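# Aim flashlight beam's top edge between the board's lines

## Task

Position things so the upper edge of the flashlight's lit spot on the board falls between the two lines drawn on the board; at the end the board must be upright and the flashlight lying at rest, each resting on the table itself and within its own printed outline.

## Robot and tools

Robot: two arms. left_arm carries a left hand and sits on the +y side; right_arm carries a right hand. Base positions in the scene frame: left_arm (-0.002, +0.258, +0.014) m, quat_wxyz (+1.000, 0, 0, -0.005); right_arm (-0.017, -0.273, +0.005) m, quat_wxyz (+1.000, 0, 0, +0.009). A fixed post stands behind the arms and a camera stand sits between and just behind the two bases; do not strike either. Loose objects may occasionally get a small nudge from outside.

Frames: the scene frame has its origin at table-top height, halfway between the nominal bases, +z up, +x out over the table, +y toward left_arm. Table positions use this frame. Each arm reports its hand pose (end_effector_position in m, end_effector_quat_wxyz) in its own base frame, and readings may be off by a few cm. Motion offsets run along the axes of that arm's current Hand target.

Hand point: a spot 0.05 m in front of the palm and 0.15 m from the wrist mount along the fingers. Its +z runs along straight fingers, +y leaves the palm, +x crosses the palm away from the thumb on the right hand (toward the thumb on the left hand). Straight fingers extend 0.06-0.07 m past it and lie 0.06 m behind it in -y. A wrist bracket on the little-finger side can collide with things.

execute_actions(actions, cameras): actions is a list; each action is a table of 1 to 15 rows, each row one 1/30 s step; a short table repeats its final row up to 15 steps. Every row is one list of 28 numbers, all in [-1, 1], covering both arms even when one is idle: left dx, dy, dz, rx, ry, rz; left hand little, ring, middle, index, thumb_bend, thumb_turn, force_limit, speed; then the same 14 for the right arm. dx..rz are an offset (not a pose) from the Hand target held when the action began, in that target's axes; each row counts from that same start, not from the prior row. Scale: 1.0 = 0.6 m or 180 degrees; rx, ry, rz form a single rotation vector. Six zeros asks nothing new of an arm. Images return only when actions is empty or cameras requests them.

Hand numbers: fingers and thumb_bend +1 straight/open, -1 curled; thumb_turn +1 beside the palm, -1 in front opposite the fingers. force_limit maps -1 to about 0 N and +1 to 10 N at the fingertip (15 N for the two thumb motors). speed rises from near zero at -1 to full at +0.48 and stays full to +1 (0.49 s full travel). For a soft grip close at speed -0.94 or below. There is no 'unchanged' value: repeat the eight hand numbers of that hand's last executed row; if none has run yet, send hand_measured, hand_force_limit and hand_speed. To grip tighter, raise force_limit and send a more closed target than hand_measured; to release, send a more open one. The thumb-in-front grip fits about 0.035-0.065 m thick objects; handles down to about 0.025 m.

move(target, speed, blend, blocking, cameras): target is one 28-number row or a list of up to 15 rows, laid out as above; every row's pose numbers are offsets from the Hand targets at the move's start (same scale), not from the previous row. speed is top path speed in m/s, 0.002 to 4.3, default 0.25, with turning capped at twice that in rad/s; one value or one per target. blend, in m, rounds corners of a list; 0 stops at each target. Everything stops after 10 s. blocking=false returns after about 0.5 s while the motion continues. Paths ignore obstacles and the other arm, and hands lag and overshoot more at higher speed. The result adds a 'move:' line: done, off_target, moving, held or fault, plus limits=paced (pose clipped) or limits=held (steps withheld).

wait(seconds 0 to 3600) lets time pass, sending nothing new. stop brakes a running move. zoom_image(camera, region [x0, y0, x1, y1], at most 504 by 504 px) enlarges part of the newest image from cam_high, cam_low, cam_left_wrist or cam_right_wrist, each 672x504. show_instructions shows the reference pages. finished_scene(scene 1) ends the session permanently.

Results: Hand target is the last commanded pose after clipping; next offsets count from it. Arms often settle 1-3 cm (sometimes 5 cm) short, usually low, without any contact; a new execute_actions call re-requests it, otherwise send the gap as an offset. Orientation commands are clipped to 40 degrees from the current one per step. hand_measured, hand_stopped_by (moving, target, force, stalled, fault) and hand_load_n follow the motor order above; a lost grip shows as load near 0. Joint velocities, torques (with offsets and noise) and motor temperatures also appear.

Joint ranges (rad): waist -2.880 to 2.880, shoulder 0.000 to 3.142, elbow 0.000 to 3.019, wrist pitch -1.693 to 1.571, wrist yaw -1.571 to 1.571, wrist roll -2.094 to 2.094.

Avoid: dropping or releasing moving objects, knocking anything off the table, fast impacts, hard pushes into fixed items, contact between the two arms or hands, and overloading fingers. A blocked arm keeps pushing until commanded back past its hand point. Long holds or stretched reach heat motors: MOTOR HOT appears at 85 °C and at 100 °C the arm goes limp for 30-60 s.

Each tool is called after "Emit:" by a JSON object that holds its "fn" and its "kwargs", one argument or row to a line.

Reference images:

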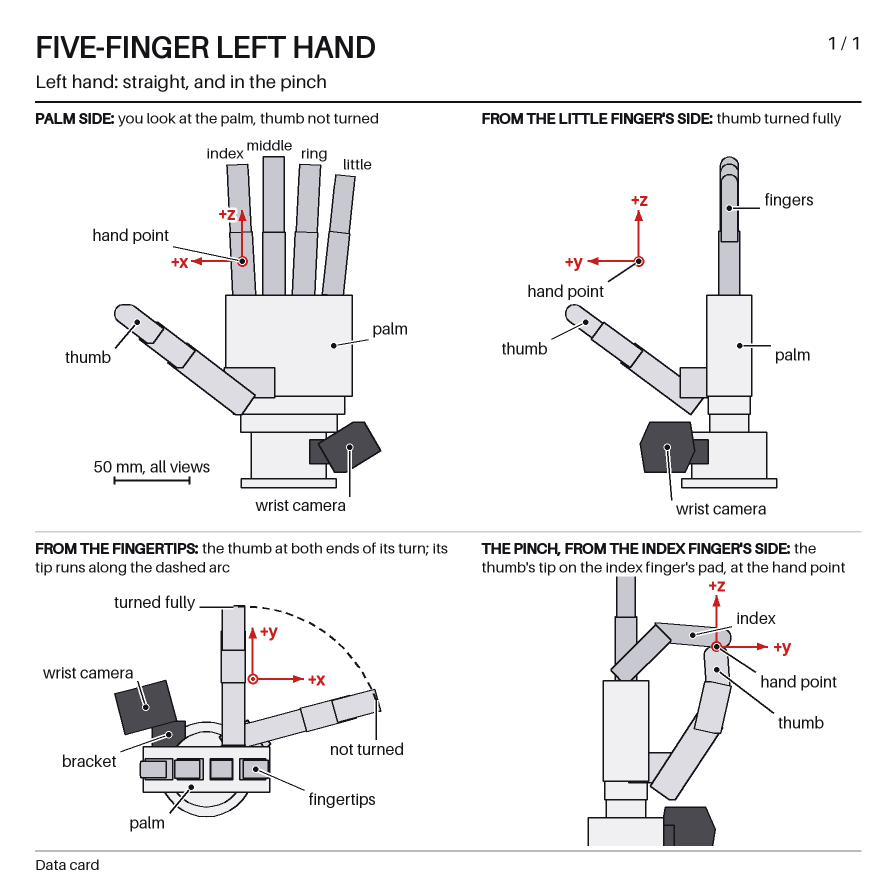

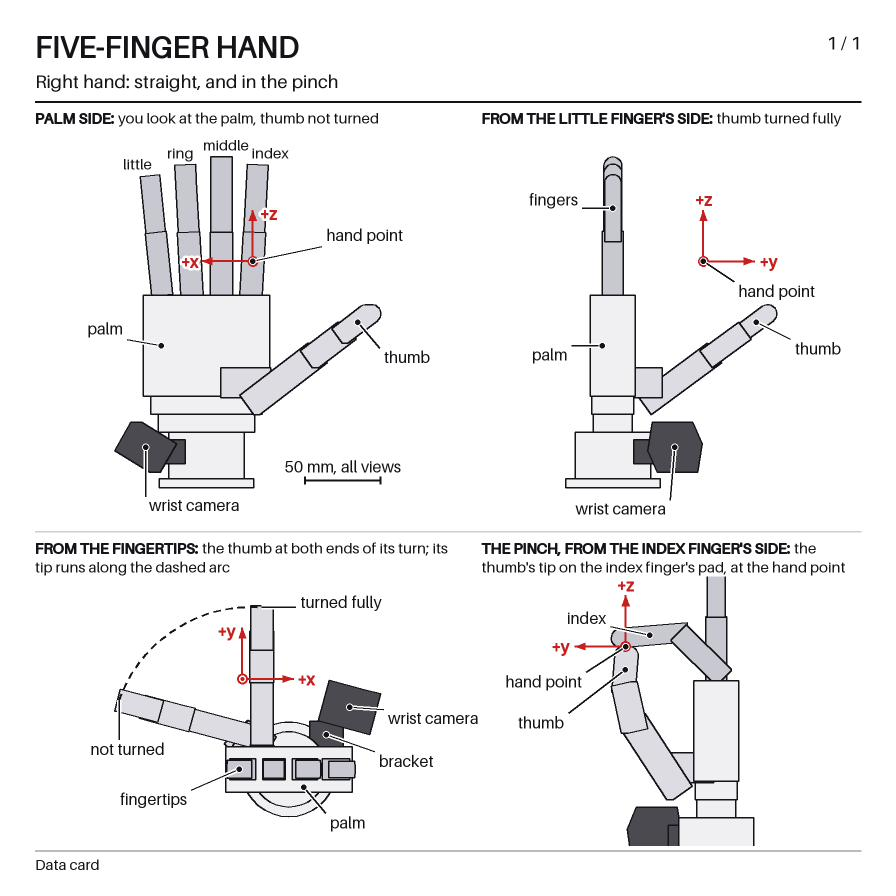

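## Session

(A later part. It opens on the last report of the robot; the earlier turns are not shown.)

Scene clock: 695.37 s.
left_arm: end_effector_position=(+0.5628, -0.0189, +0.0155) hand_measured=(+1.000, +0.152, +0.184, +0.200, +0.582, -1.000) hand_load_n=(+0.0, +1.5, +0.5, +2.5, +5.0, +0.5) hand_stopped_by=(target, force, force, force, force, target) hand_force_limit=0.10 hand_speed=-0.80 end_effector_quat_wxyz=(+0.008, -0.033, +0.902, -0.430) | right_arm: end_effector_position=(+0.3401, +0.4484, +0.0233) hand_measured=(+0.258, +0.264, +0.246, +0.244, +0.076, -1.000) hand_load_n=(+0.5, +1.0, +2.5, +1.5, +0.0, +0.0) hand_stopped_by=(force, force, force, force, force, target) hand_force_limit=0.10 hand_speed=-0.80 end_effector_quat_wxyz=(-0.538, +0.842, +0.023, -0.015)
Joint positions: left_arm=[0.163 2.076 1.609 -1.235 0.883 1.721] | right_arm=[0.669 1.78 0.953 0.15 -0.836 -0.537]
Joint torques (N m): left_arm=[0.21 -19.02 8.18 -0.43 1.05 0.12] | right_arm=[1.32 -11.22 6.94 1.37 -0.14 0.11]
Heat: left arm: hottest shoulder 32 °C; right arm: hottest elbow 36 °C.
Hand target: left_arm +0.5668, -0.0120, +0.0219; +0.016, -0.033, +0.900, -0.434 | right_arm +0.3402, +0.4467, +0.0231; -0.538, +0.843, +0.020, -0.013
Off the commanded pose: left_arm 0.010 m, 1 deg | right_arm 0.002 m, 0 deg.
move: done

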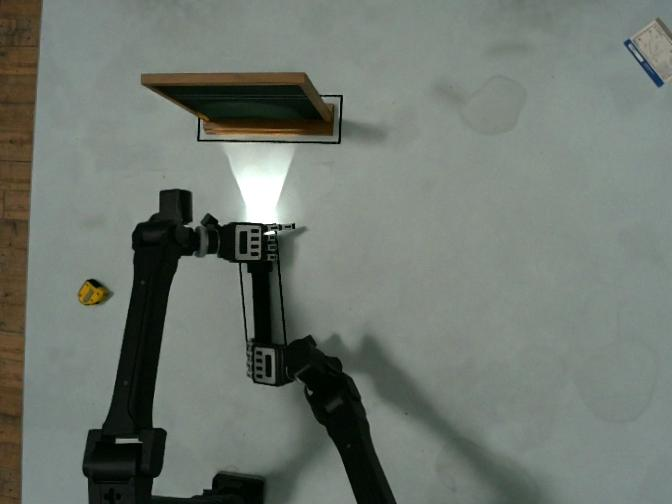

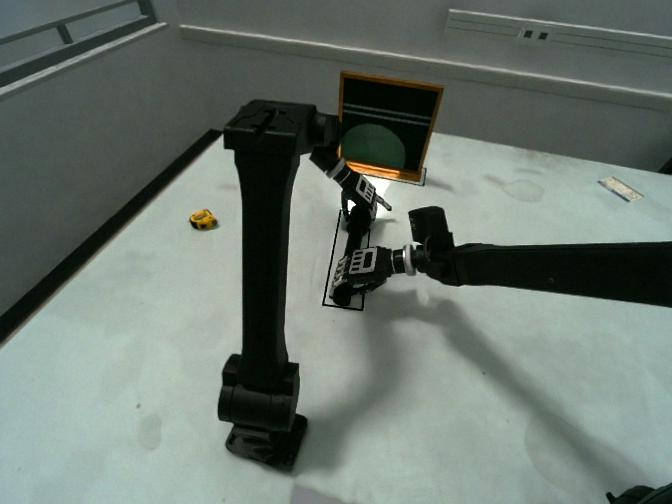

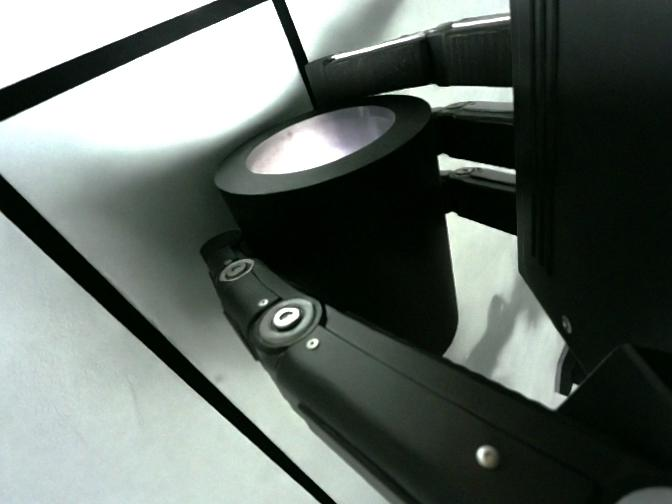

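Emit:
{"fn": "move", "kwargs": {
  "target": [0,0,0,0,0,0,1,1,1,1,0.95,-1,0.1,-0.85,0,0,0,0,0,0,-0.6,-0.6,-0.6,-0.6,-0.3,-1,0.1,-0.8],
  "speed": 0.05,
  "cameras": ["cam_high","cam_low","cam_left_wrist"]
}}

Emit:
{"fn": "zoom_image", "kwargs": {
  "camera": "cam_low",
  "region": [300, 50, 460, 200]
}}

Emit:
{"fn": "zoom_image", "kwargs": {
  "camera": "cam_left_wrist",
  "region": [100, 50, 500, 400]
}}

Scene clock: 702.97 s.
left_arm: end_effector_position=(+0.5620, -0.0187, +0.0163) hand_measured=(+1.000, +1.000, +1.000, +1.000, +0.950, -1.000) hand_load_n=(+0.0, +0.0, +0.0, +0.0, +0.0, +0.0) hand_stopped_by=(target, target, target, target, target, target) hand_force_limit=0.10 hand_speed=-0.85 end_effector_quat_wxyz=(+0.008, -0.035, +0.901, -0.433) | right_arm: end_effector_position=(+0.3399, +0.4485, +0.0236) hand_measured=(+0.258, +0.264, +0.246, +0.244, +0.076, -1.000) hand_load_n=(+0.0, +0.5, +2.0, +0.5, +0.0, +0.0) hand_stopped_by=(force, force, force, force, force, target) hand_force_limit=0.10 hand_speed=-0.80 end_effector_quat_wxyz=(-0.539, +0.842, +0.023, -0.016)
Joint positions: left_arm=[0.165 2.076 1.609 -1.24 0.889 1.723] | right_arm=[0.669 1.779 0.953 0.15 -0.838 -0.537]
Joint torques (N m): left_arm=[0.09 -19.02 8.18 -0.27 0.83 0.09] | right_arm=[1.38 -11.22 6.91 1.33 -0.11 0.11]
Heat: left arm: hottest shoulder 33 °C; right arm: hottest elbow 36 °C.
Hand target: left_arm +0.5668, -0.0120, +0.0219; +0.016, -0.033, +0.900, -0.434 | right_arm +0.3401, +0.4467, +0.0230; -0.538, +0.843, +0.020, -0.014
Off the commanded pose: left_arm 0.010 m, 1 deg | right_arm 0.002 m, 0 deg.
move: done

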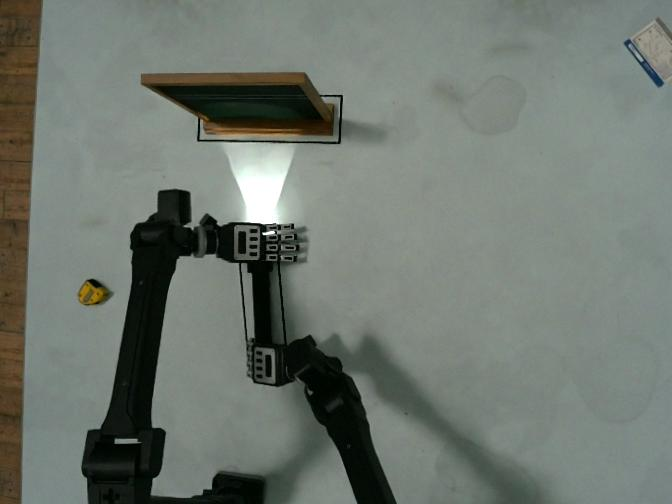

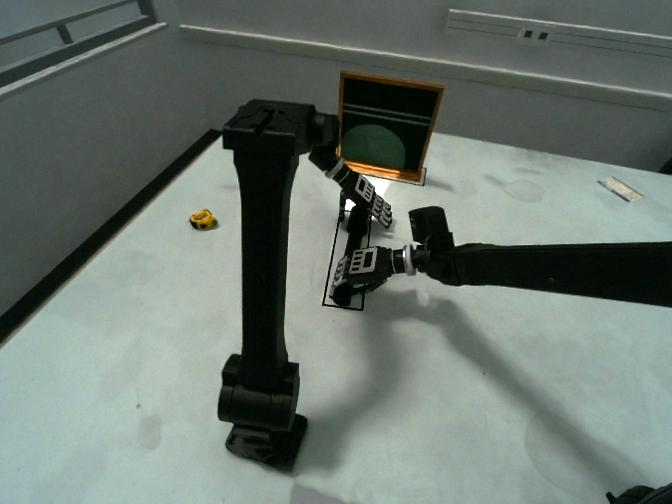

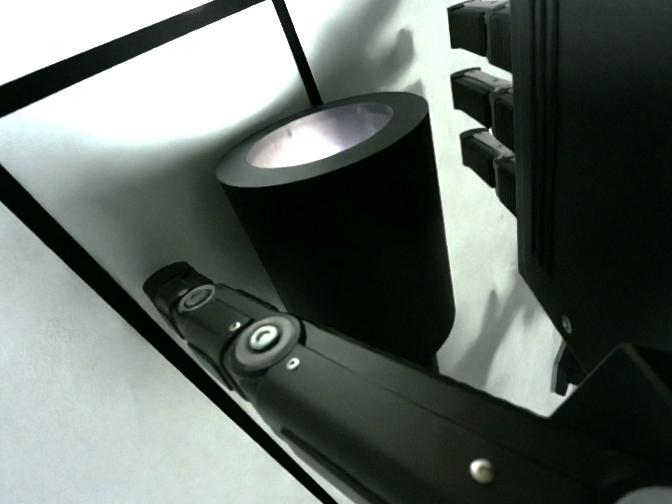

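Scaled by 3.150 from the camera's image (finer frame: 960x720).

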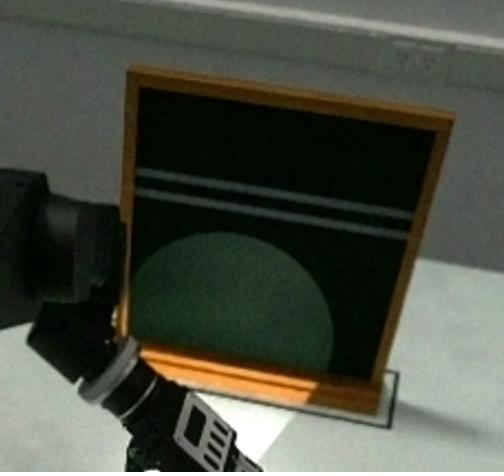

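Scaled by 1.260 from the camera's image (finer frame: 960x720).

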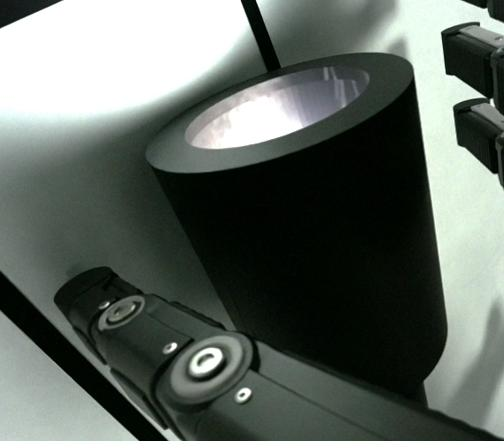

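Emit:
{"fn": "zoom_image", "kwargs": {
  "camera": "cam_high",
  "region": [225, 215, 305, 305]
}}

Scaled by 5.600 from the camera's image (finer frame: 960x720).

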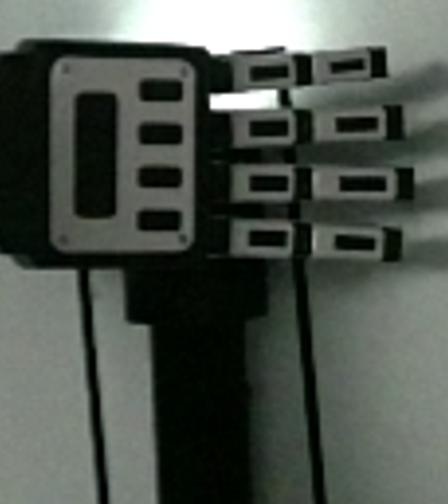

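Emit:
{"fn": "move", "kwargs": {
  "target": [
    [0,-0.117,-0.093,0,0,0,1,1,1,1,0.95,-1,0.1,-0.85,0,0,0,0,0,0,1,1,1,1,0.6,-1,0.1,-0.8],
    [-0.01,-0.0345,-0.197,0,0,0,1,1,1,1,0.95,-1,0.1,-0.85,0,0,0,0,0,0,1,1,1,1,0.6,-1,0.1,-0.8]
  ],
  "speed": 0.1,
  "blend": [0.02,0],
  "cameras": ["cam_high","cam_low"]
}}

Emit:
{"fn": "move", "kwargs": {
  "target": [
    [0,0,0,0,0,0,1,1,1,1,0.95,-1,0.1,-0.85,0,-0.091,-0.042,0,0,0,1,1,1,1,0.6,-1,0.1,-0.5],
    [0,0,0,0,0,0,1,1,1,1,0.95,-1,0.1,-0.85,0.351,-0.042,-0.186,0,0,0,1,1,1,1,0.6,1,0.1,-0.5]
  ],
  "speed": 0.12,
  "blend": [0.02,0],
  "cameras": ["all"]
}}

Scene clock: 752.77 s.
left_arm: end_effector_position=(+0.5520, +0.0589, +0.1010) hand_measured=(+1.000, +1.000, +1.000, +1.000, +0.950, -1.000) hand_load_n=(-0.5, +0.0, +0.0, +0.0, +0.0, +0.0) hand_stopped_by=(target, target, target, target, target, target) hand_force_limit=0.10 hand_speed=-0.85 end_effector_quat_wxyz=(-0.002, -0.042, +0.898, -0.437) | right_arm: end_effector_position=(+0.3379, +0.4463, +0.0206) hand_measured=(+1.000, +1.000, +1.000, +1.000, +0.600, -1.000) hand_load_n=(+0.0, +0.0, +0.0, +0.0, +0.0, +0.0) hand_stopped_by=(target, target, target, target, target, target) hand_force_limit=0.10 hand_speed=-0.80 end_effector_quat_wxyz=(-0.536, +0.844, +0.021, -0.017)
Joint positions: left_arm=[0.296 2.061 1.809 -1.629 0.866 1.917] | right_arm=[0.669 1.779 0.946 0.15 -0.834 -0.537]
Joint torques (N m): left_arm=[-0.38 -18.37 11.54 -0.65 0.69 0.08] | right_arm=[1.38 -11.22 7.49 1.37 -0.23 0.11]
Heat: left arm: hottest shoulder 33 °C; right arm: hottest elbow 35 °C.
Hand target: left_arm +0.5670, +0.0677, +0.1118; +0.016, -0.033, +0.900, -0.434 | right_arm +0.3401, +0.4467, +0.0229; -0.538, +0.843, +0.020, -0.013
Off the commanded pose: left_arm 0.020 m, 2 deg | right_arm 0.003 m, 0 deg.
move: off_target (left_arm); blend cut to 0 m at target 1

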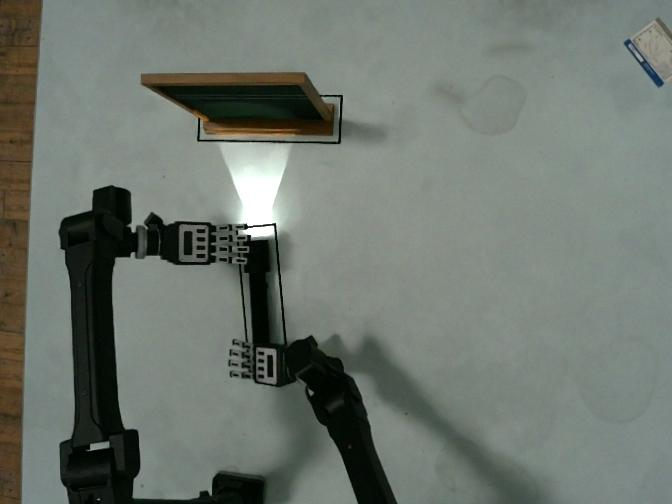

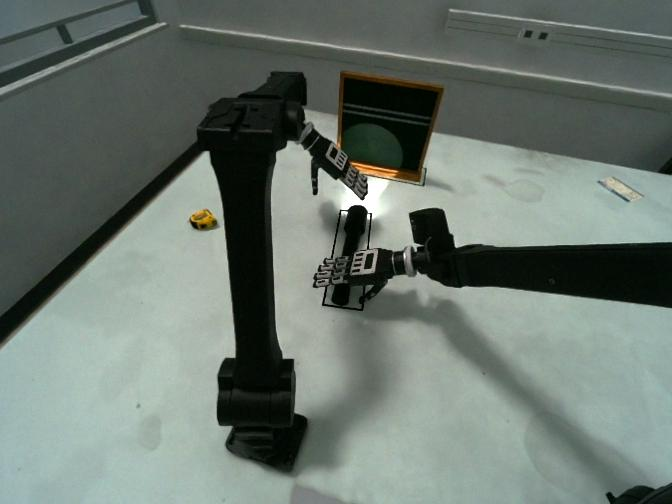

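Scene clock: 758.43 s.
left_arm: end_effector_position=(+0.5519, +0.0588, +0.1010) hand_measured=(+1.000, +1.000, +1.000, +1.000, +0.950, -1.000) hand_load_n=(+0.0, +0.0, +0.0, +0.0, +0.0, +0.0) hand_stopped_by=(target, target, target, target, target, target) hand_force_limit=0.10 hand_speed=-0.85 end_effector_quat_wxyz=(-0.002, -0.042, +0.898, -0.438) | right_arm: end_effector_position=(+0.5401, +0.3612, +0.0854) hand_measured=(+1.000, +1.000, +1.000, +1.000, +0.600, +1.000) hand_load_n=(+0.0, +0.0, +0.0, +0.0, +0.0, -0.5) hand_stopped_by=(target, target, target, target, target, target) hand_force_limit=0.10 hand_speed=-0.50 end_effector_quat_wxyz=(-0.534, +0.845, +0.010, -0.023)
Joint positions: left_arm=[0.296 2.061 1.809 -1.63 0.866 1.918] | right_arm=[0.352 1.983 1.535 -0.57 -1.044 -0.919]
Joint torques (N m): left_arm=[-0.26 -18.14 11.56 -0.59 0.7 0.09] | right_arm=[1.61 -13.51 12.53 0.51 -0.61 -0.01]
Heat: left arm: hottest shoulder 34 °C; right arm: hottest elbow 36 °C.
Hand target: left_arm +0.5669, +0.0677, +0.1118; +0.016, -0.033, +0.900, -0.434 | right_arm +0.5549, +0.3663, +0.0925; -0.538, +0.843, +0.020, -0.014
Off the commanded pose: left_arm 0.021 m, 2 deg | right_arm 0.017 m, 2 deg.
move: off_target (right_arm); target 2's new numbers were sent with right_arm's hand 0.017 m and 2 deg from that target

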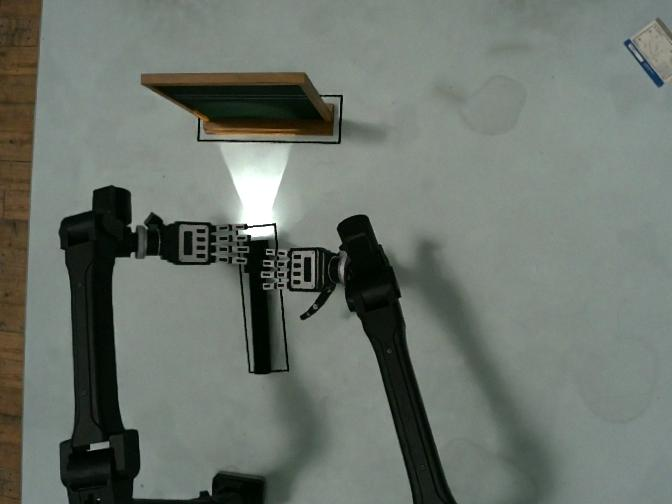

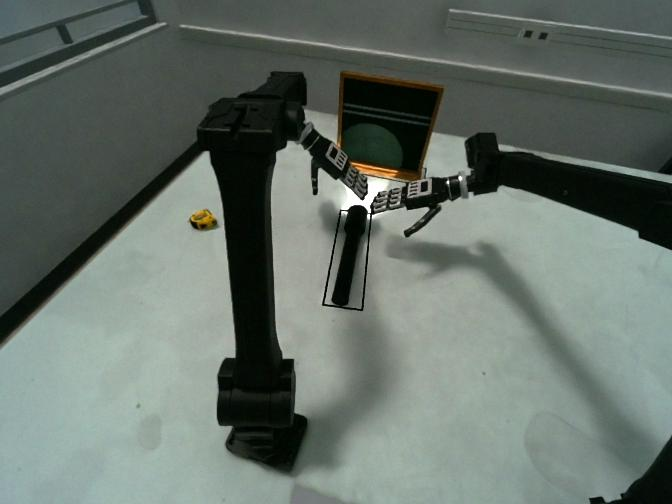

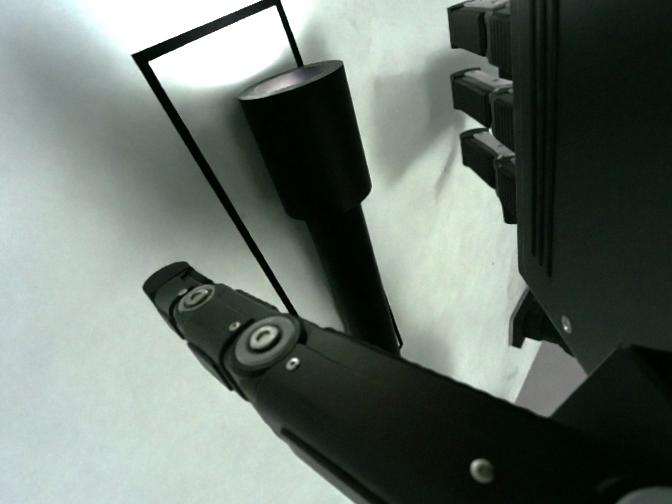

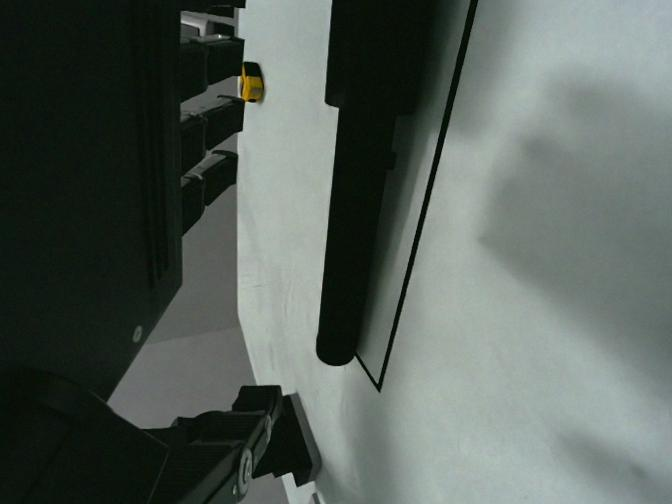

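Emit:
{"fn": "zoom_image", "kwargs": {
  "camera": "cam_right_wrist",
  "region": [290, 0, 480, 200]
}}

Emit:
{"fn": "zoom_image", "kwargs": {
  "camera": "cam_left_wrist",
  "region": [200, 40, 440, 360]
}}

Emit:
{"fn": "zoom_image", "kwargs": {
  "camera": "cam_high",
  "region": [120, 50, 370, 240]
}}

Scaled by 2.520 from the camera's image (finer frame: 960x720).

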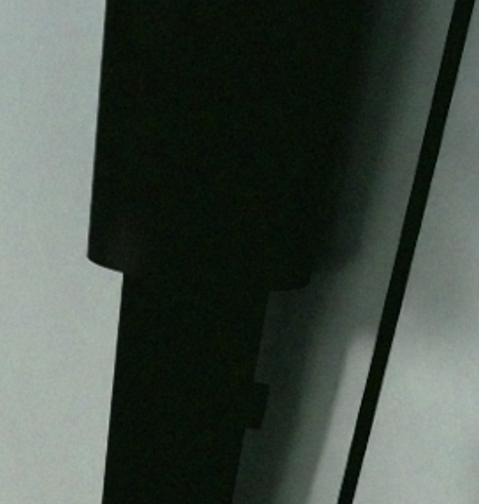

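Scaled by 1.575 from the camera's image (finer frame: 960x720).

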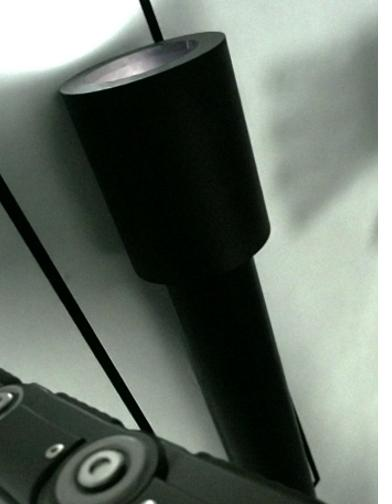

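Scaled by 2.016 from the camera's image (finer frame: 960x720).

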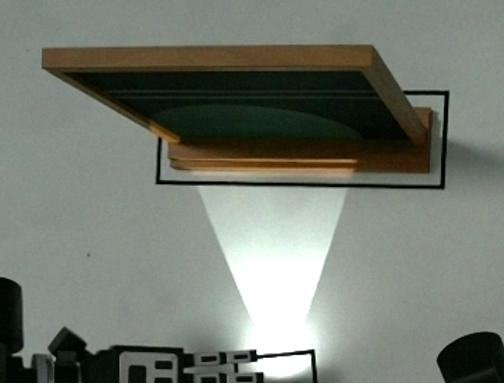

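Emit:
{"fn": "move", "kwargs": {
  "target": [
    [0,0,0,0,0,0,1,1,1,1,0.95,-1,0.1,-0.85,-0.351,-0.0493,0.144,0,0,0,1,1,1,1,0.6,-1,0.1,-0.5],
    [0,0,0,0,0,0,1,1,1,1,0.95,-1,0.1,-0.85,-0.351,0.0413,0.1863,0,0,0,1,1,1,1,0.6,-1,0.1,-0.5]
  ],
  "speed": 0.12,
  "cameras": ["cam_high","cam_right_wrist"]
}}

Scene clock: 797.97 s.
left_arm: end_effector_position=(+0.5519, +0.0588, +0.1010) hand_measured=(+1.000, +1.000, +1.000, +1.000, +0.950, -1.000) hand_load_n=(+0.0, +0.0, +0.0, -0.5, +0.0, +0.0) hand_stopped_by=(target, target, target, target, target, target) hand_force_limit=0.10 hand_speed=-0.85 end_effector_quat_wxyz=(-0.002, -0.042, +0.898, -0.438) | right_arm: end_effector_position=(+0.3375, +0.4428, +0.0227) hand_measured=(+1.000, +1.000, +1.000, +1.000, +0.600, -1.000) hand_load_n=(+0.0, +0.0, +0.0, +0.0, +0.0, +0.0) hand_stopped_by=(target, target, target, target, target, target) hand_force_limit=0.10 hand_speed=-0.50 end_effector_quat_wxyz=(-0.534, +0.845, +0.021, -0.016)
Joint positions: left_arm=[0.296 2.061 1.809 -1.63 0.866 1.918] | right_arm=[0.665 1.768 0.941 0.137 -0.833 -0.544]
Joint torques (N m): left_arm=[-0.38 -18.14 11.55 -0.59 0.7 0.09] | right_arm=[1.73 -10.29 7.83 1.74 -0.25 0.17]
Heat: left arm: hottest elbow 36 °C; right arm: hottest elbow 38 °C.
Hand target: left_arm +0.5669, +0.0677, +0.1118; +0.016, -0.033, +0.900, -0.434 | right_arm +0.3401, +0.4470, +0.0232; -0.538, +0.843, +0.020, -0.013
Off the commanded pose: left_arm 0.021 m, 2 deg | right_arm 0.005 m, 1 deg.
move: done

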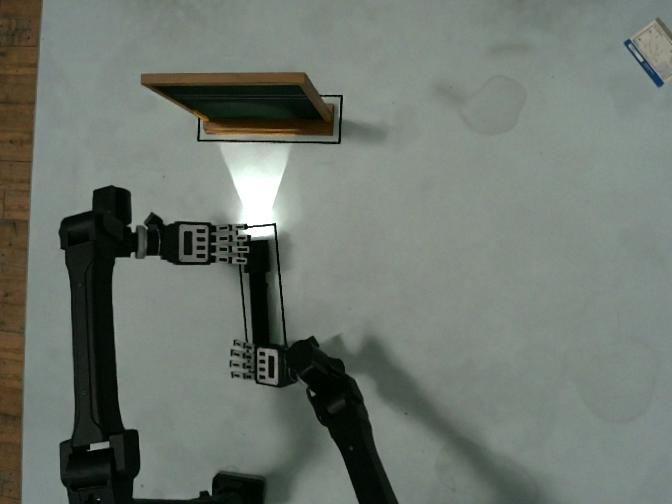

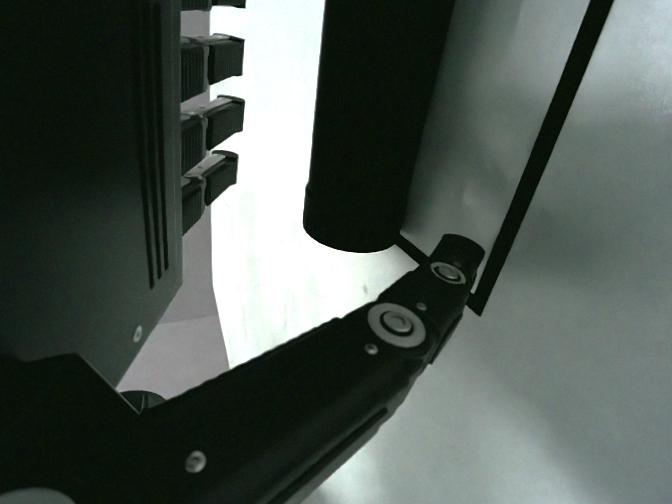

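Emit:
{"fn": "move", "kwargs": {
  "target": [
    [0.0035,-0.0715,0.09,0,0,0,1,1,1,1,0.95,-1,0.1,-0.85,0,0,0,0,0,0,-0.6,-0.6,-0.6,-0.6,-0.3,-1,0.1,-0.8],
    [0.0035,0.026,0.168,0,0,0,1,1,1,1,0.95,-1,0.1,-0.85,0,0,0,0,0,0,-0.6,-0.6,-0.6,-0.6,-0.3,-1,0.1,-0.8]
  ],
  "speed": 0.1,
  "cameras": ["cam_high","cam_left_wrist","cam_low"]
}}

Scene clock: 808.80 s.
left_arm: end_effector_position=(+0.5704, +0.0018, +0.0394) hand_measured=(+1.000, +1.000, +1.000, +1.000, +0.950, -1.000) hand_load_n=(+0.0, +0.0, +0.0, +0.0, +0.0, +0.0) hand_stopped_by=(target, target, target, target, target, target) hand_force_limit=0.10 hand_speed=-0.85 end_effector_quat_wxyz=(+0.019, -0.031, +0.900, -0.433) | right_arm: end_effector_position=(+0.3382, +0.4446, +0.0245) hand_measured=(+0.098, +0.154, +0.170, +0.154, +0.180, -1.000) hand_load_n=(+5.0, +3.5, +4.0, +5.5, +11.5, +2.5) hand_stopped_by=(force, force, force, force, force, target) hand_force_limit=0.10 hand_speed=-0.80 end_effector_quat_wxyz=(-0.538, +0.842, +0.024, -0.013)
Joint positions: left_arm=[0.197 2.071 1.669 -1.318 0.888 1.77] | right_arm=[0.666 1.768 0.941 0.149 -0.837 -0.543]
Joint torques (N m): left_arm=[-1.26 -19.14 7.04 0.31 0.76 -0.07] | right_arm=[1.61 -10.64 7.88 1.35 -0.12 0.16]
Heat: left arm: hottest elbow 36 °C; right arm: hottest elbow 38 °C.
Hand target: left_arm +0.5699, -0.0012, +0.0366; +0.016, -0.034, +0.900, -0.434 | right_arm +0.3401, +0.4469, +0.0232; -0.538, +0.843, +0.020, -0.014
Off the commanded pose: left_arm 0.004 m, 0 deg | right_arm 0.003 m, 1 deg.
move: done
Images, in order (width x height): cam_high 672x504, cam_low 672x504, cam_left_wrist 672x504.

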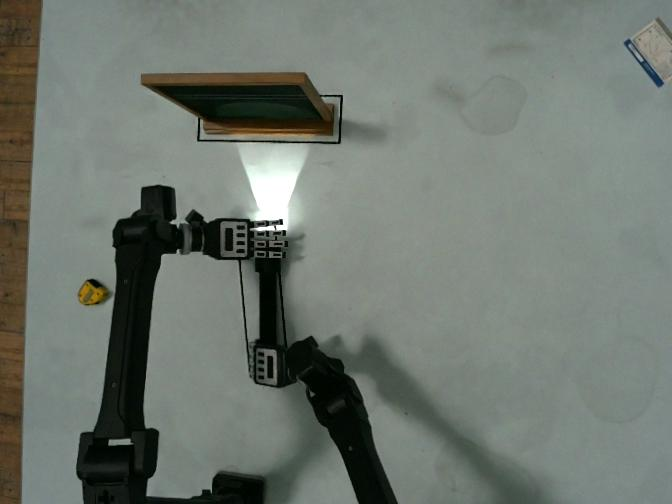

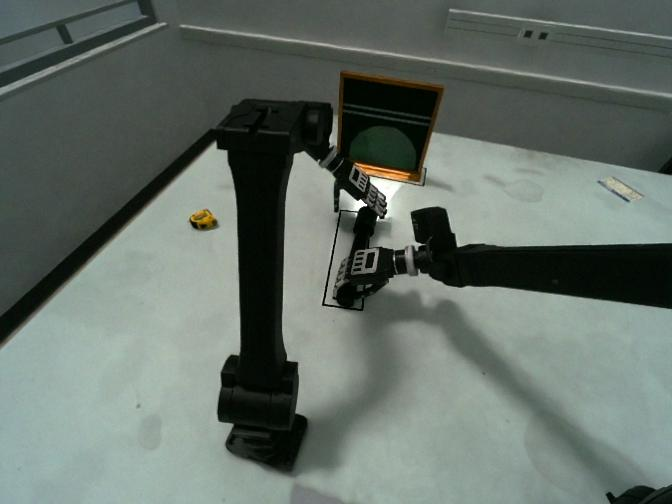

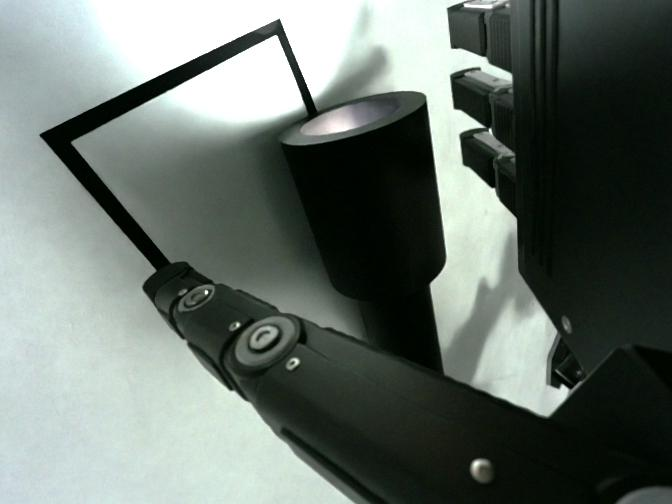

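Emit:
{"fn": "move", "kwargs": {
  "target": [
    [0.032,0,0.035,0,0,0,1,1,1,1,0.95,-1,0.1,-0.85,0,0,0,0,0,0,-0.6,-0.6,-0.6,-0.6,-0.3,-1,0.1,-0.8],
    [0.032,0,0.035,0,0,0,1,-0.5,-0.5,-0.5,0,-1,0.1,-0.85,0,0,0,0,0,0,-0.6,-0.6,-0.6,-0.6,-0.3,-1,0.1,-0.8]
  ],
  "speed": 0.1,
  "cameras": ["cam_high","cam_left_wrist","cam_low"]
}}

Emit:
{"fn": "zoom_image", "kwargs": {
  "camera": "cam_high",
  "region": [200, 130, 320, 310]
}}

Emit:
{"fn": "zoom_image", "kwargs": {
  "camera": "cam_low",
  "region": [300, 50, 460, 200]
}}

Scene clock: 820.63 s.
left_arm: end_effector_position=(+0.5518, -0.0265, +0.0167) hand_measured=(+1.000, +0.154, +0.196, +0.224, +0.550, -1.000) hand_load_n=(+0.0, +6.5, +3.0, +2.0, +11.5, +1.5) hand_stopped_by=(target, force, force, force, force, target) hand_force_limit=0.10 hand_speed=-0.85 end_effector_quat_wxyz=(+0.006, -0.034, +0.897, -0.441) | right_arm: end_effector_position=(+0.3376, +0.4453, +0.0244) hand_measured=(+0.098, +0.154, +0.170, +0.154, +0.180, -1.000) hand_load_n=(+8.0, +5.5, +4.0, +4.5, +11.5, +0.0) hand_stopped_by=(force, force, force, force, force, target) hand_force_limit=0.10 hand_speed=-0.80 end_effector_quat_wxyz=(-0.538, +0.842, +0.028, -0.012)
Joint positions: left_arm=[0.159 2.054 1.567 -1.222 0.906 1.723] | right_arm=[0.668 1.768 0.941 0.15 -0.837 -0.549]
Joint torques (N m): left_arm=[-0.21 -20.19 6.53 0.27 0.21 -0.02] | right_arm=[1.61 -10.34 7.9 1.36 -0.1 0.22]
Heat: left arm: hottest elbow 35 °C; right arm: hottest elbow 38 °C.
Hand target: left_arm +0.5520, -0.0191, +0.0237; +0.016, -0.034, +0.900, -0.434 | right_arm +0.3401, +0.4470, +0.0232; -0.538, +0.843, +0.020, -0.013
Off the commanded pose: left_arm 0.010 m, 1 deg | right_arm 0.003 m, 1 deg.
move: done; target 2's new numbers were sent with left_arm's hand 0.012 m and 1 deg from that target
Images, in order (width x height): cam_high 672x504, cam_low 672x504, cam_left_wrist 672x504.

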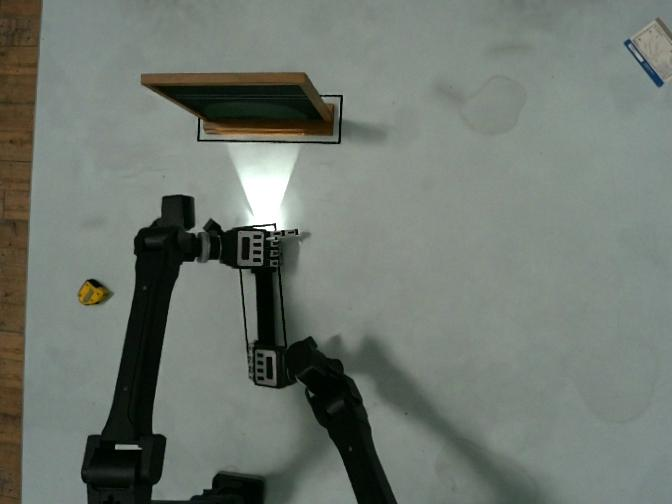

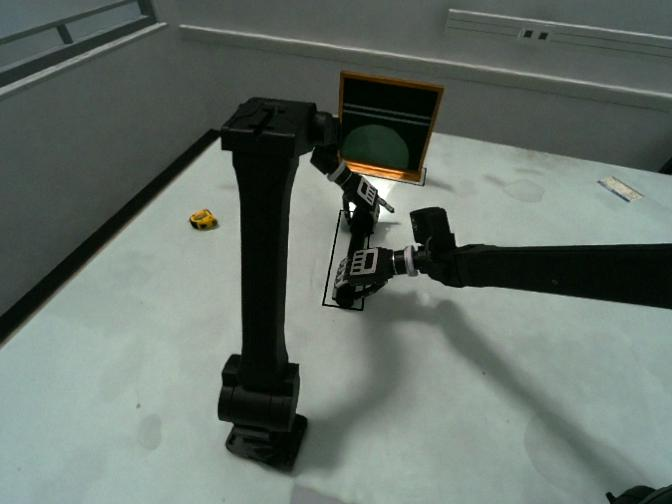

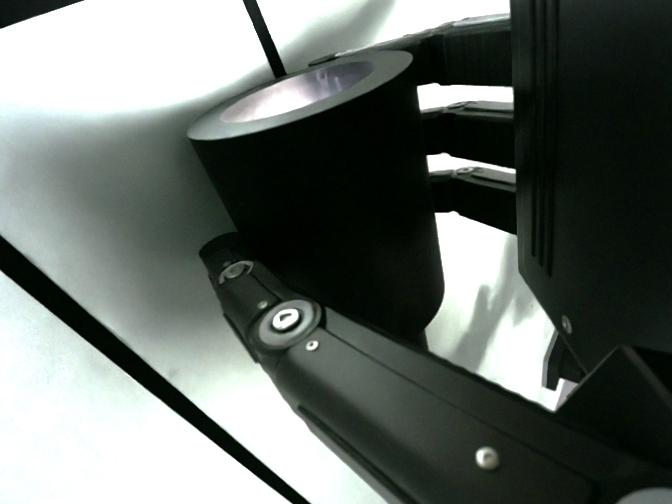

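Scaled by 2.800 from the camera's image (finer frame: 960x720).

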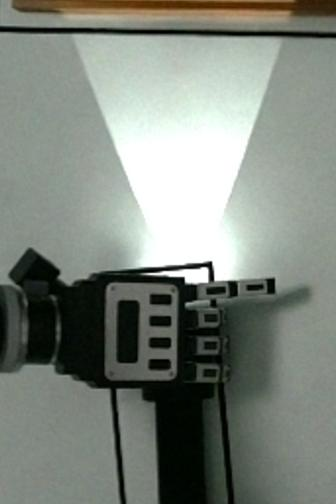

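Scaled by 3.150 from the camera's image (finer frame: 960x720).

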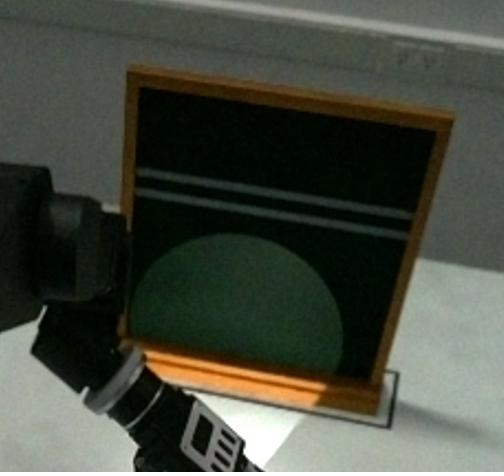

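Emit:
{"fn": "move", "kwargs": {
  "target": [0.05,0,0,0,0,0,1,-0.5,-0.5,-0.5,0,-1,0.1,-0.85,0.05,0,0,0,0,0,-0.6,-0.6,-0.6,-0.6,-0.3,-1,0.1,-0.8],
  "speed": 0.04,
  "cameras": ["cam_high","cam_left_wrist","cam_low"]
}}

Emit:
{"fn": "zoom_image", "kwargs": {
  "camera": "cam_high",
  "region": [200, 130, 320, 310]
}}

Emit:
{"fn": "zoom_image", "kwargs": {
  "camera": "cam_low",
  "region": [300, 50, 460, 200]
}}

Scene clock: 828.57 s.
left_arm: end_effector_position=(+0.5395, -0.0261, +0.0142) hand_measured=(+1.000, +0.154, +0.196, +0.224, +0.550, -1.000) hand_load_n=(+0.0, +5.0, +2.0, +1.5, +11.0, +0.0) hand_stopped_by=(target, force, force, force, force, target) hand_force_limit=0.10 hand_speed=-0.85 end_effector_quat_wxyz=(+0.031, -0.009, +0.900, -0.434) | right_arm: end_effector_position=(+0.3337, +0.4494, +0.0266) hand_measured=(+0.098, +0.154, +0.170, +0.154, +0.180, -1.000) hand_load_n=(+3.5, +2.0, +3.0, +3.0, +7.0, +2.5) hand_stopped_by=(force, force, force, force, force, target) hand_force_limit=0.10 hand_speed=-0.80 end_effector_quat_wxyz=(-0.540, +0.840, +0.033, -0.040)
Joint positions: left_arm=[0.16 1.998 1.478 -1.151 0.896 1.76] | right_arm=[0.667 1.785 0.974 0.1 -0.886 -0.555]
Joint torques (N m): left_arm=[0.15 -20.42 4.81 -0.95 0.58 -0.28] | right_arm=[-1.55 -8.88 11.02 1.05 0.61 -0.04]
Heat: left arm: hottest shoulder 34 °C; right arm: hottest elbow 38 °C.
Hand target: left_arm +0.5221, -0.0214, +0.0238; +0.016, -0.033, +0.900, -0.434 | right_arm +0.3701, +0.4484, +0.0232; -0.538, +0.843, +0.020, -0.014
Off the commanded pose: left_arm 0.020 m, 3 deg | right_arm 0.037 m, 3 deg.
move: off_target (left_arm, right_arm)
Images, in order (width x height): cam_high 672x504, cam_low 672x504, cam_left_wrist 672x504.

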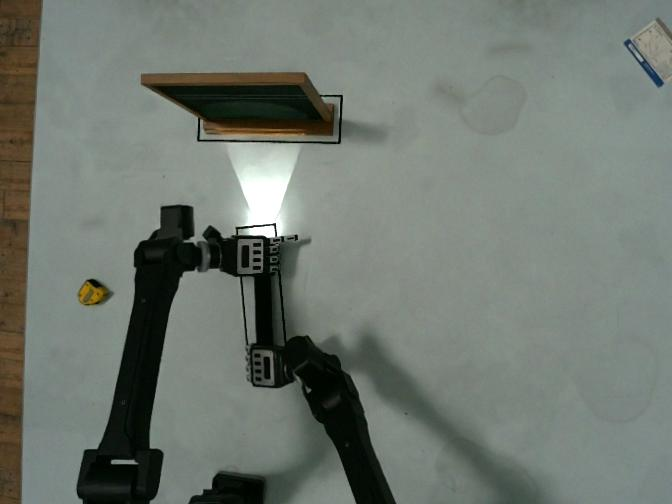

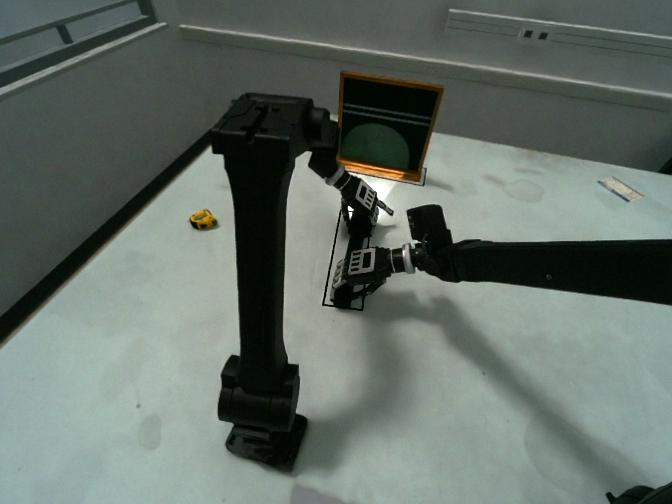

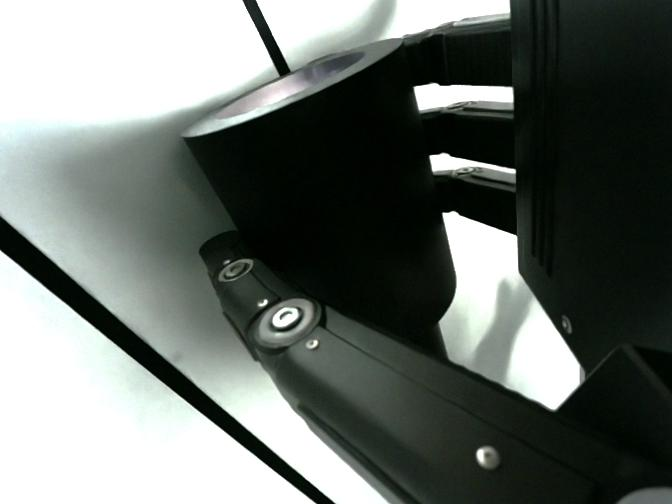

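Scaled by 2.800 from the camera's image (finer frame: 960x720).

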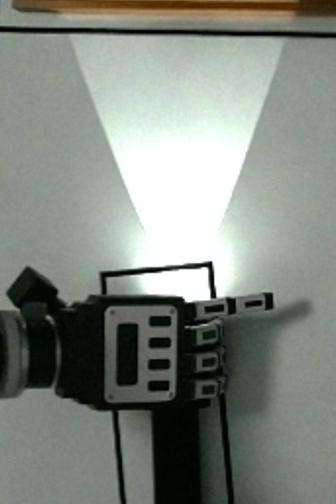

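Scaled by 3.150 from the camera's image (finer frame: 960x720).

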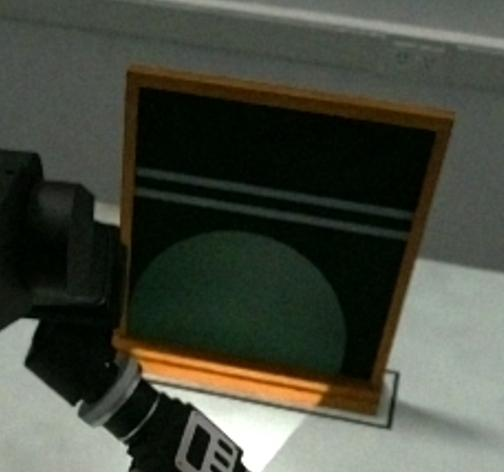

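Emit:
{"fn": "move", "kwargs": {
  "target": [0.035,0,0,0,0,0,1,-0.5,-0.5,-0.5,0,-1,0.1,-0.85,0.05,0,0,0,0,0,-0.6,-0.6,-0.6,-0.6,-0.3,-1,0.1,-0.8],
  "speed": 0.03,
  "cameras": ["cam_high","cam_left_wrist","cam_low"]
}}

Emit:
{"fn": "zoom_image", "kwargs": {
  "camera": "cam_high",
  "region": [200, 130, 320, 310]
}}

Emit:
{"fn": "zoom_image", "kwargs": {
  "camera": "cam_low",
  "region": [300, 50, 460, 200]
}}

Scene clock: 847.87 s.
left_arm: end_effector_position=(+0.5167, -0.0258, +0.0131) hand_measured=(+1.000, +0.154, +0.196, +0.224, +0.550, -1.000) hand_load_n=(+0.0, +3.0, +1.5, +3.0, +10.5, -0.5) hand_stopped_by=(target, force, force, force, force, target) hand_force_limit=0.10 hand_speed=-0.85 end_effector_quat_wxyz=(+0.030, -0.008, +0.901, -0.433) | right_arm: end_effector_position=(+0.3763, +0.4524, +0.0318) hand_measured=(+0.098, +0.154, +0.170, +0.152, +0.178, -1.000) hand_load_n=(+2.0, +0.5, +0.0, +0.0, +0.0, +1.0) hand_stopped_by=(force, force, force, force, force, target) hand_force_limit=0.10 hand_speed=-0.80 end_effector_quat_wxyz=(-0.543, +0.839, +0.025, -0.028)
Joint positions: left_arm=[0.166 1.951 1.398 -1.128 0.892 1.772] | right_arm=[0.624 1.836 1.072 0.048 -0.897 -0.574]
Joint torques (N m): left_arm=[-0.09 -19.25 5.11 -0.96 0.71 -0.35] | right_arm=[-0.5 -9.52 10.5 0.62 0.18 -0.14]
Heat: left arm: hottest shoulder 34 °C; right arm: hottest elbow 38 °C.
Hand target: left_arm +0.5012, -0.0228, +0.0238; +0.016, -0.033, +0.900, -0.434 | right_arm +0.4002, +0.4498, +0.0231; -0.538, +0.843, +0.020, -0.013
Off the commanded pose: left_arm 0.019 m, 3 deg | right_arm 0.025 m, 2 deg.
move: off_target (left_arm, right_arm)
Images, in order (width x height): cam_high 672x504, cam_low 672x504, cam_left_wrist 672x504.

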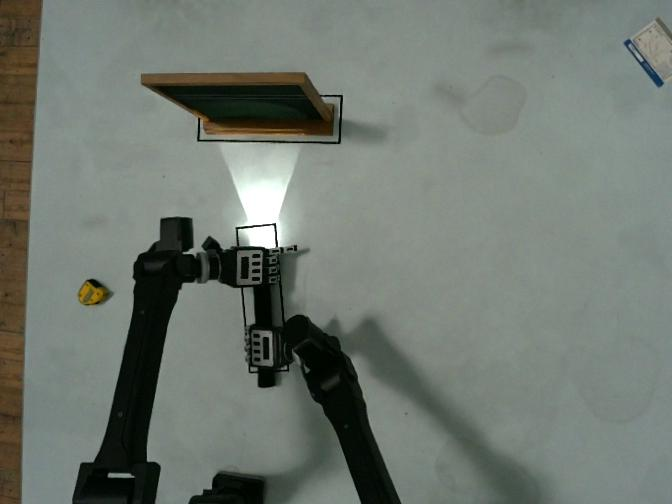

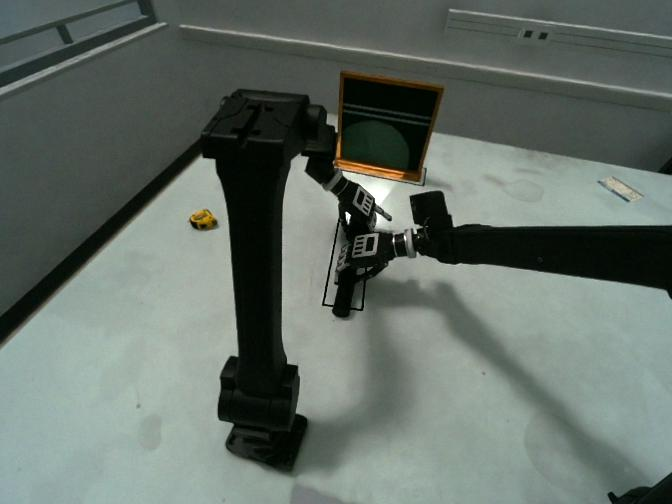

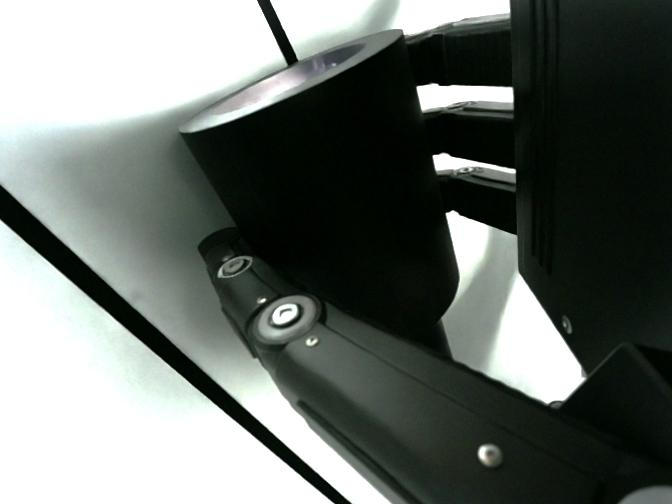

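Scaled by 2.800 from the camera's image (finer frame: 960x720).

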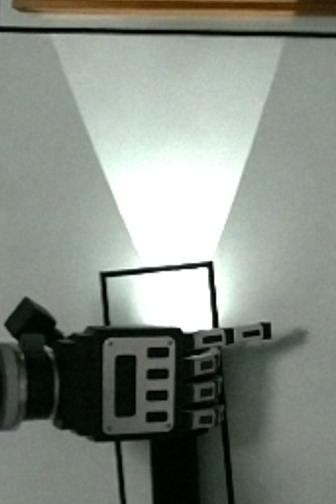

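Scaled by 3.150 from the camera's image (finer frame: 960x720).

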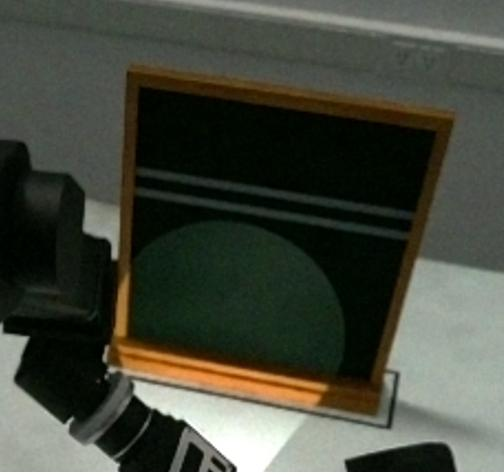

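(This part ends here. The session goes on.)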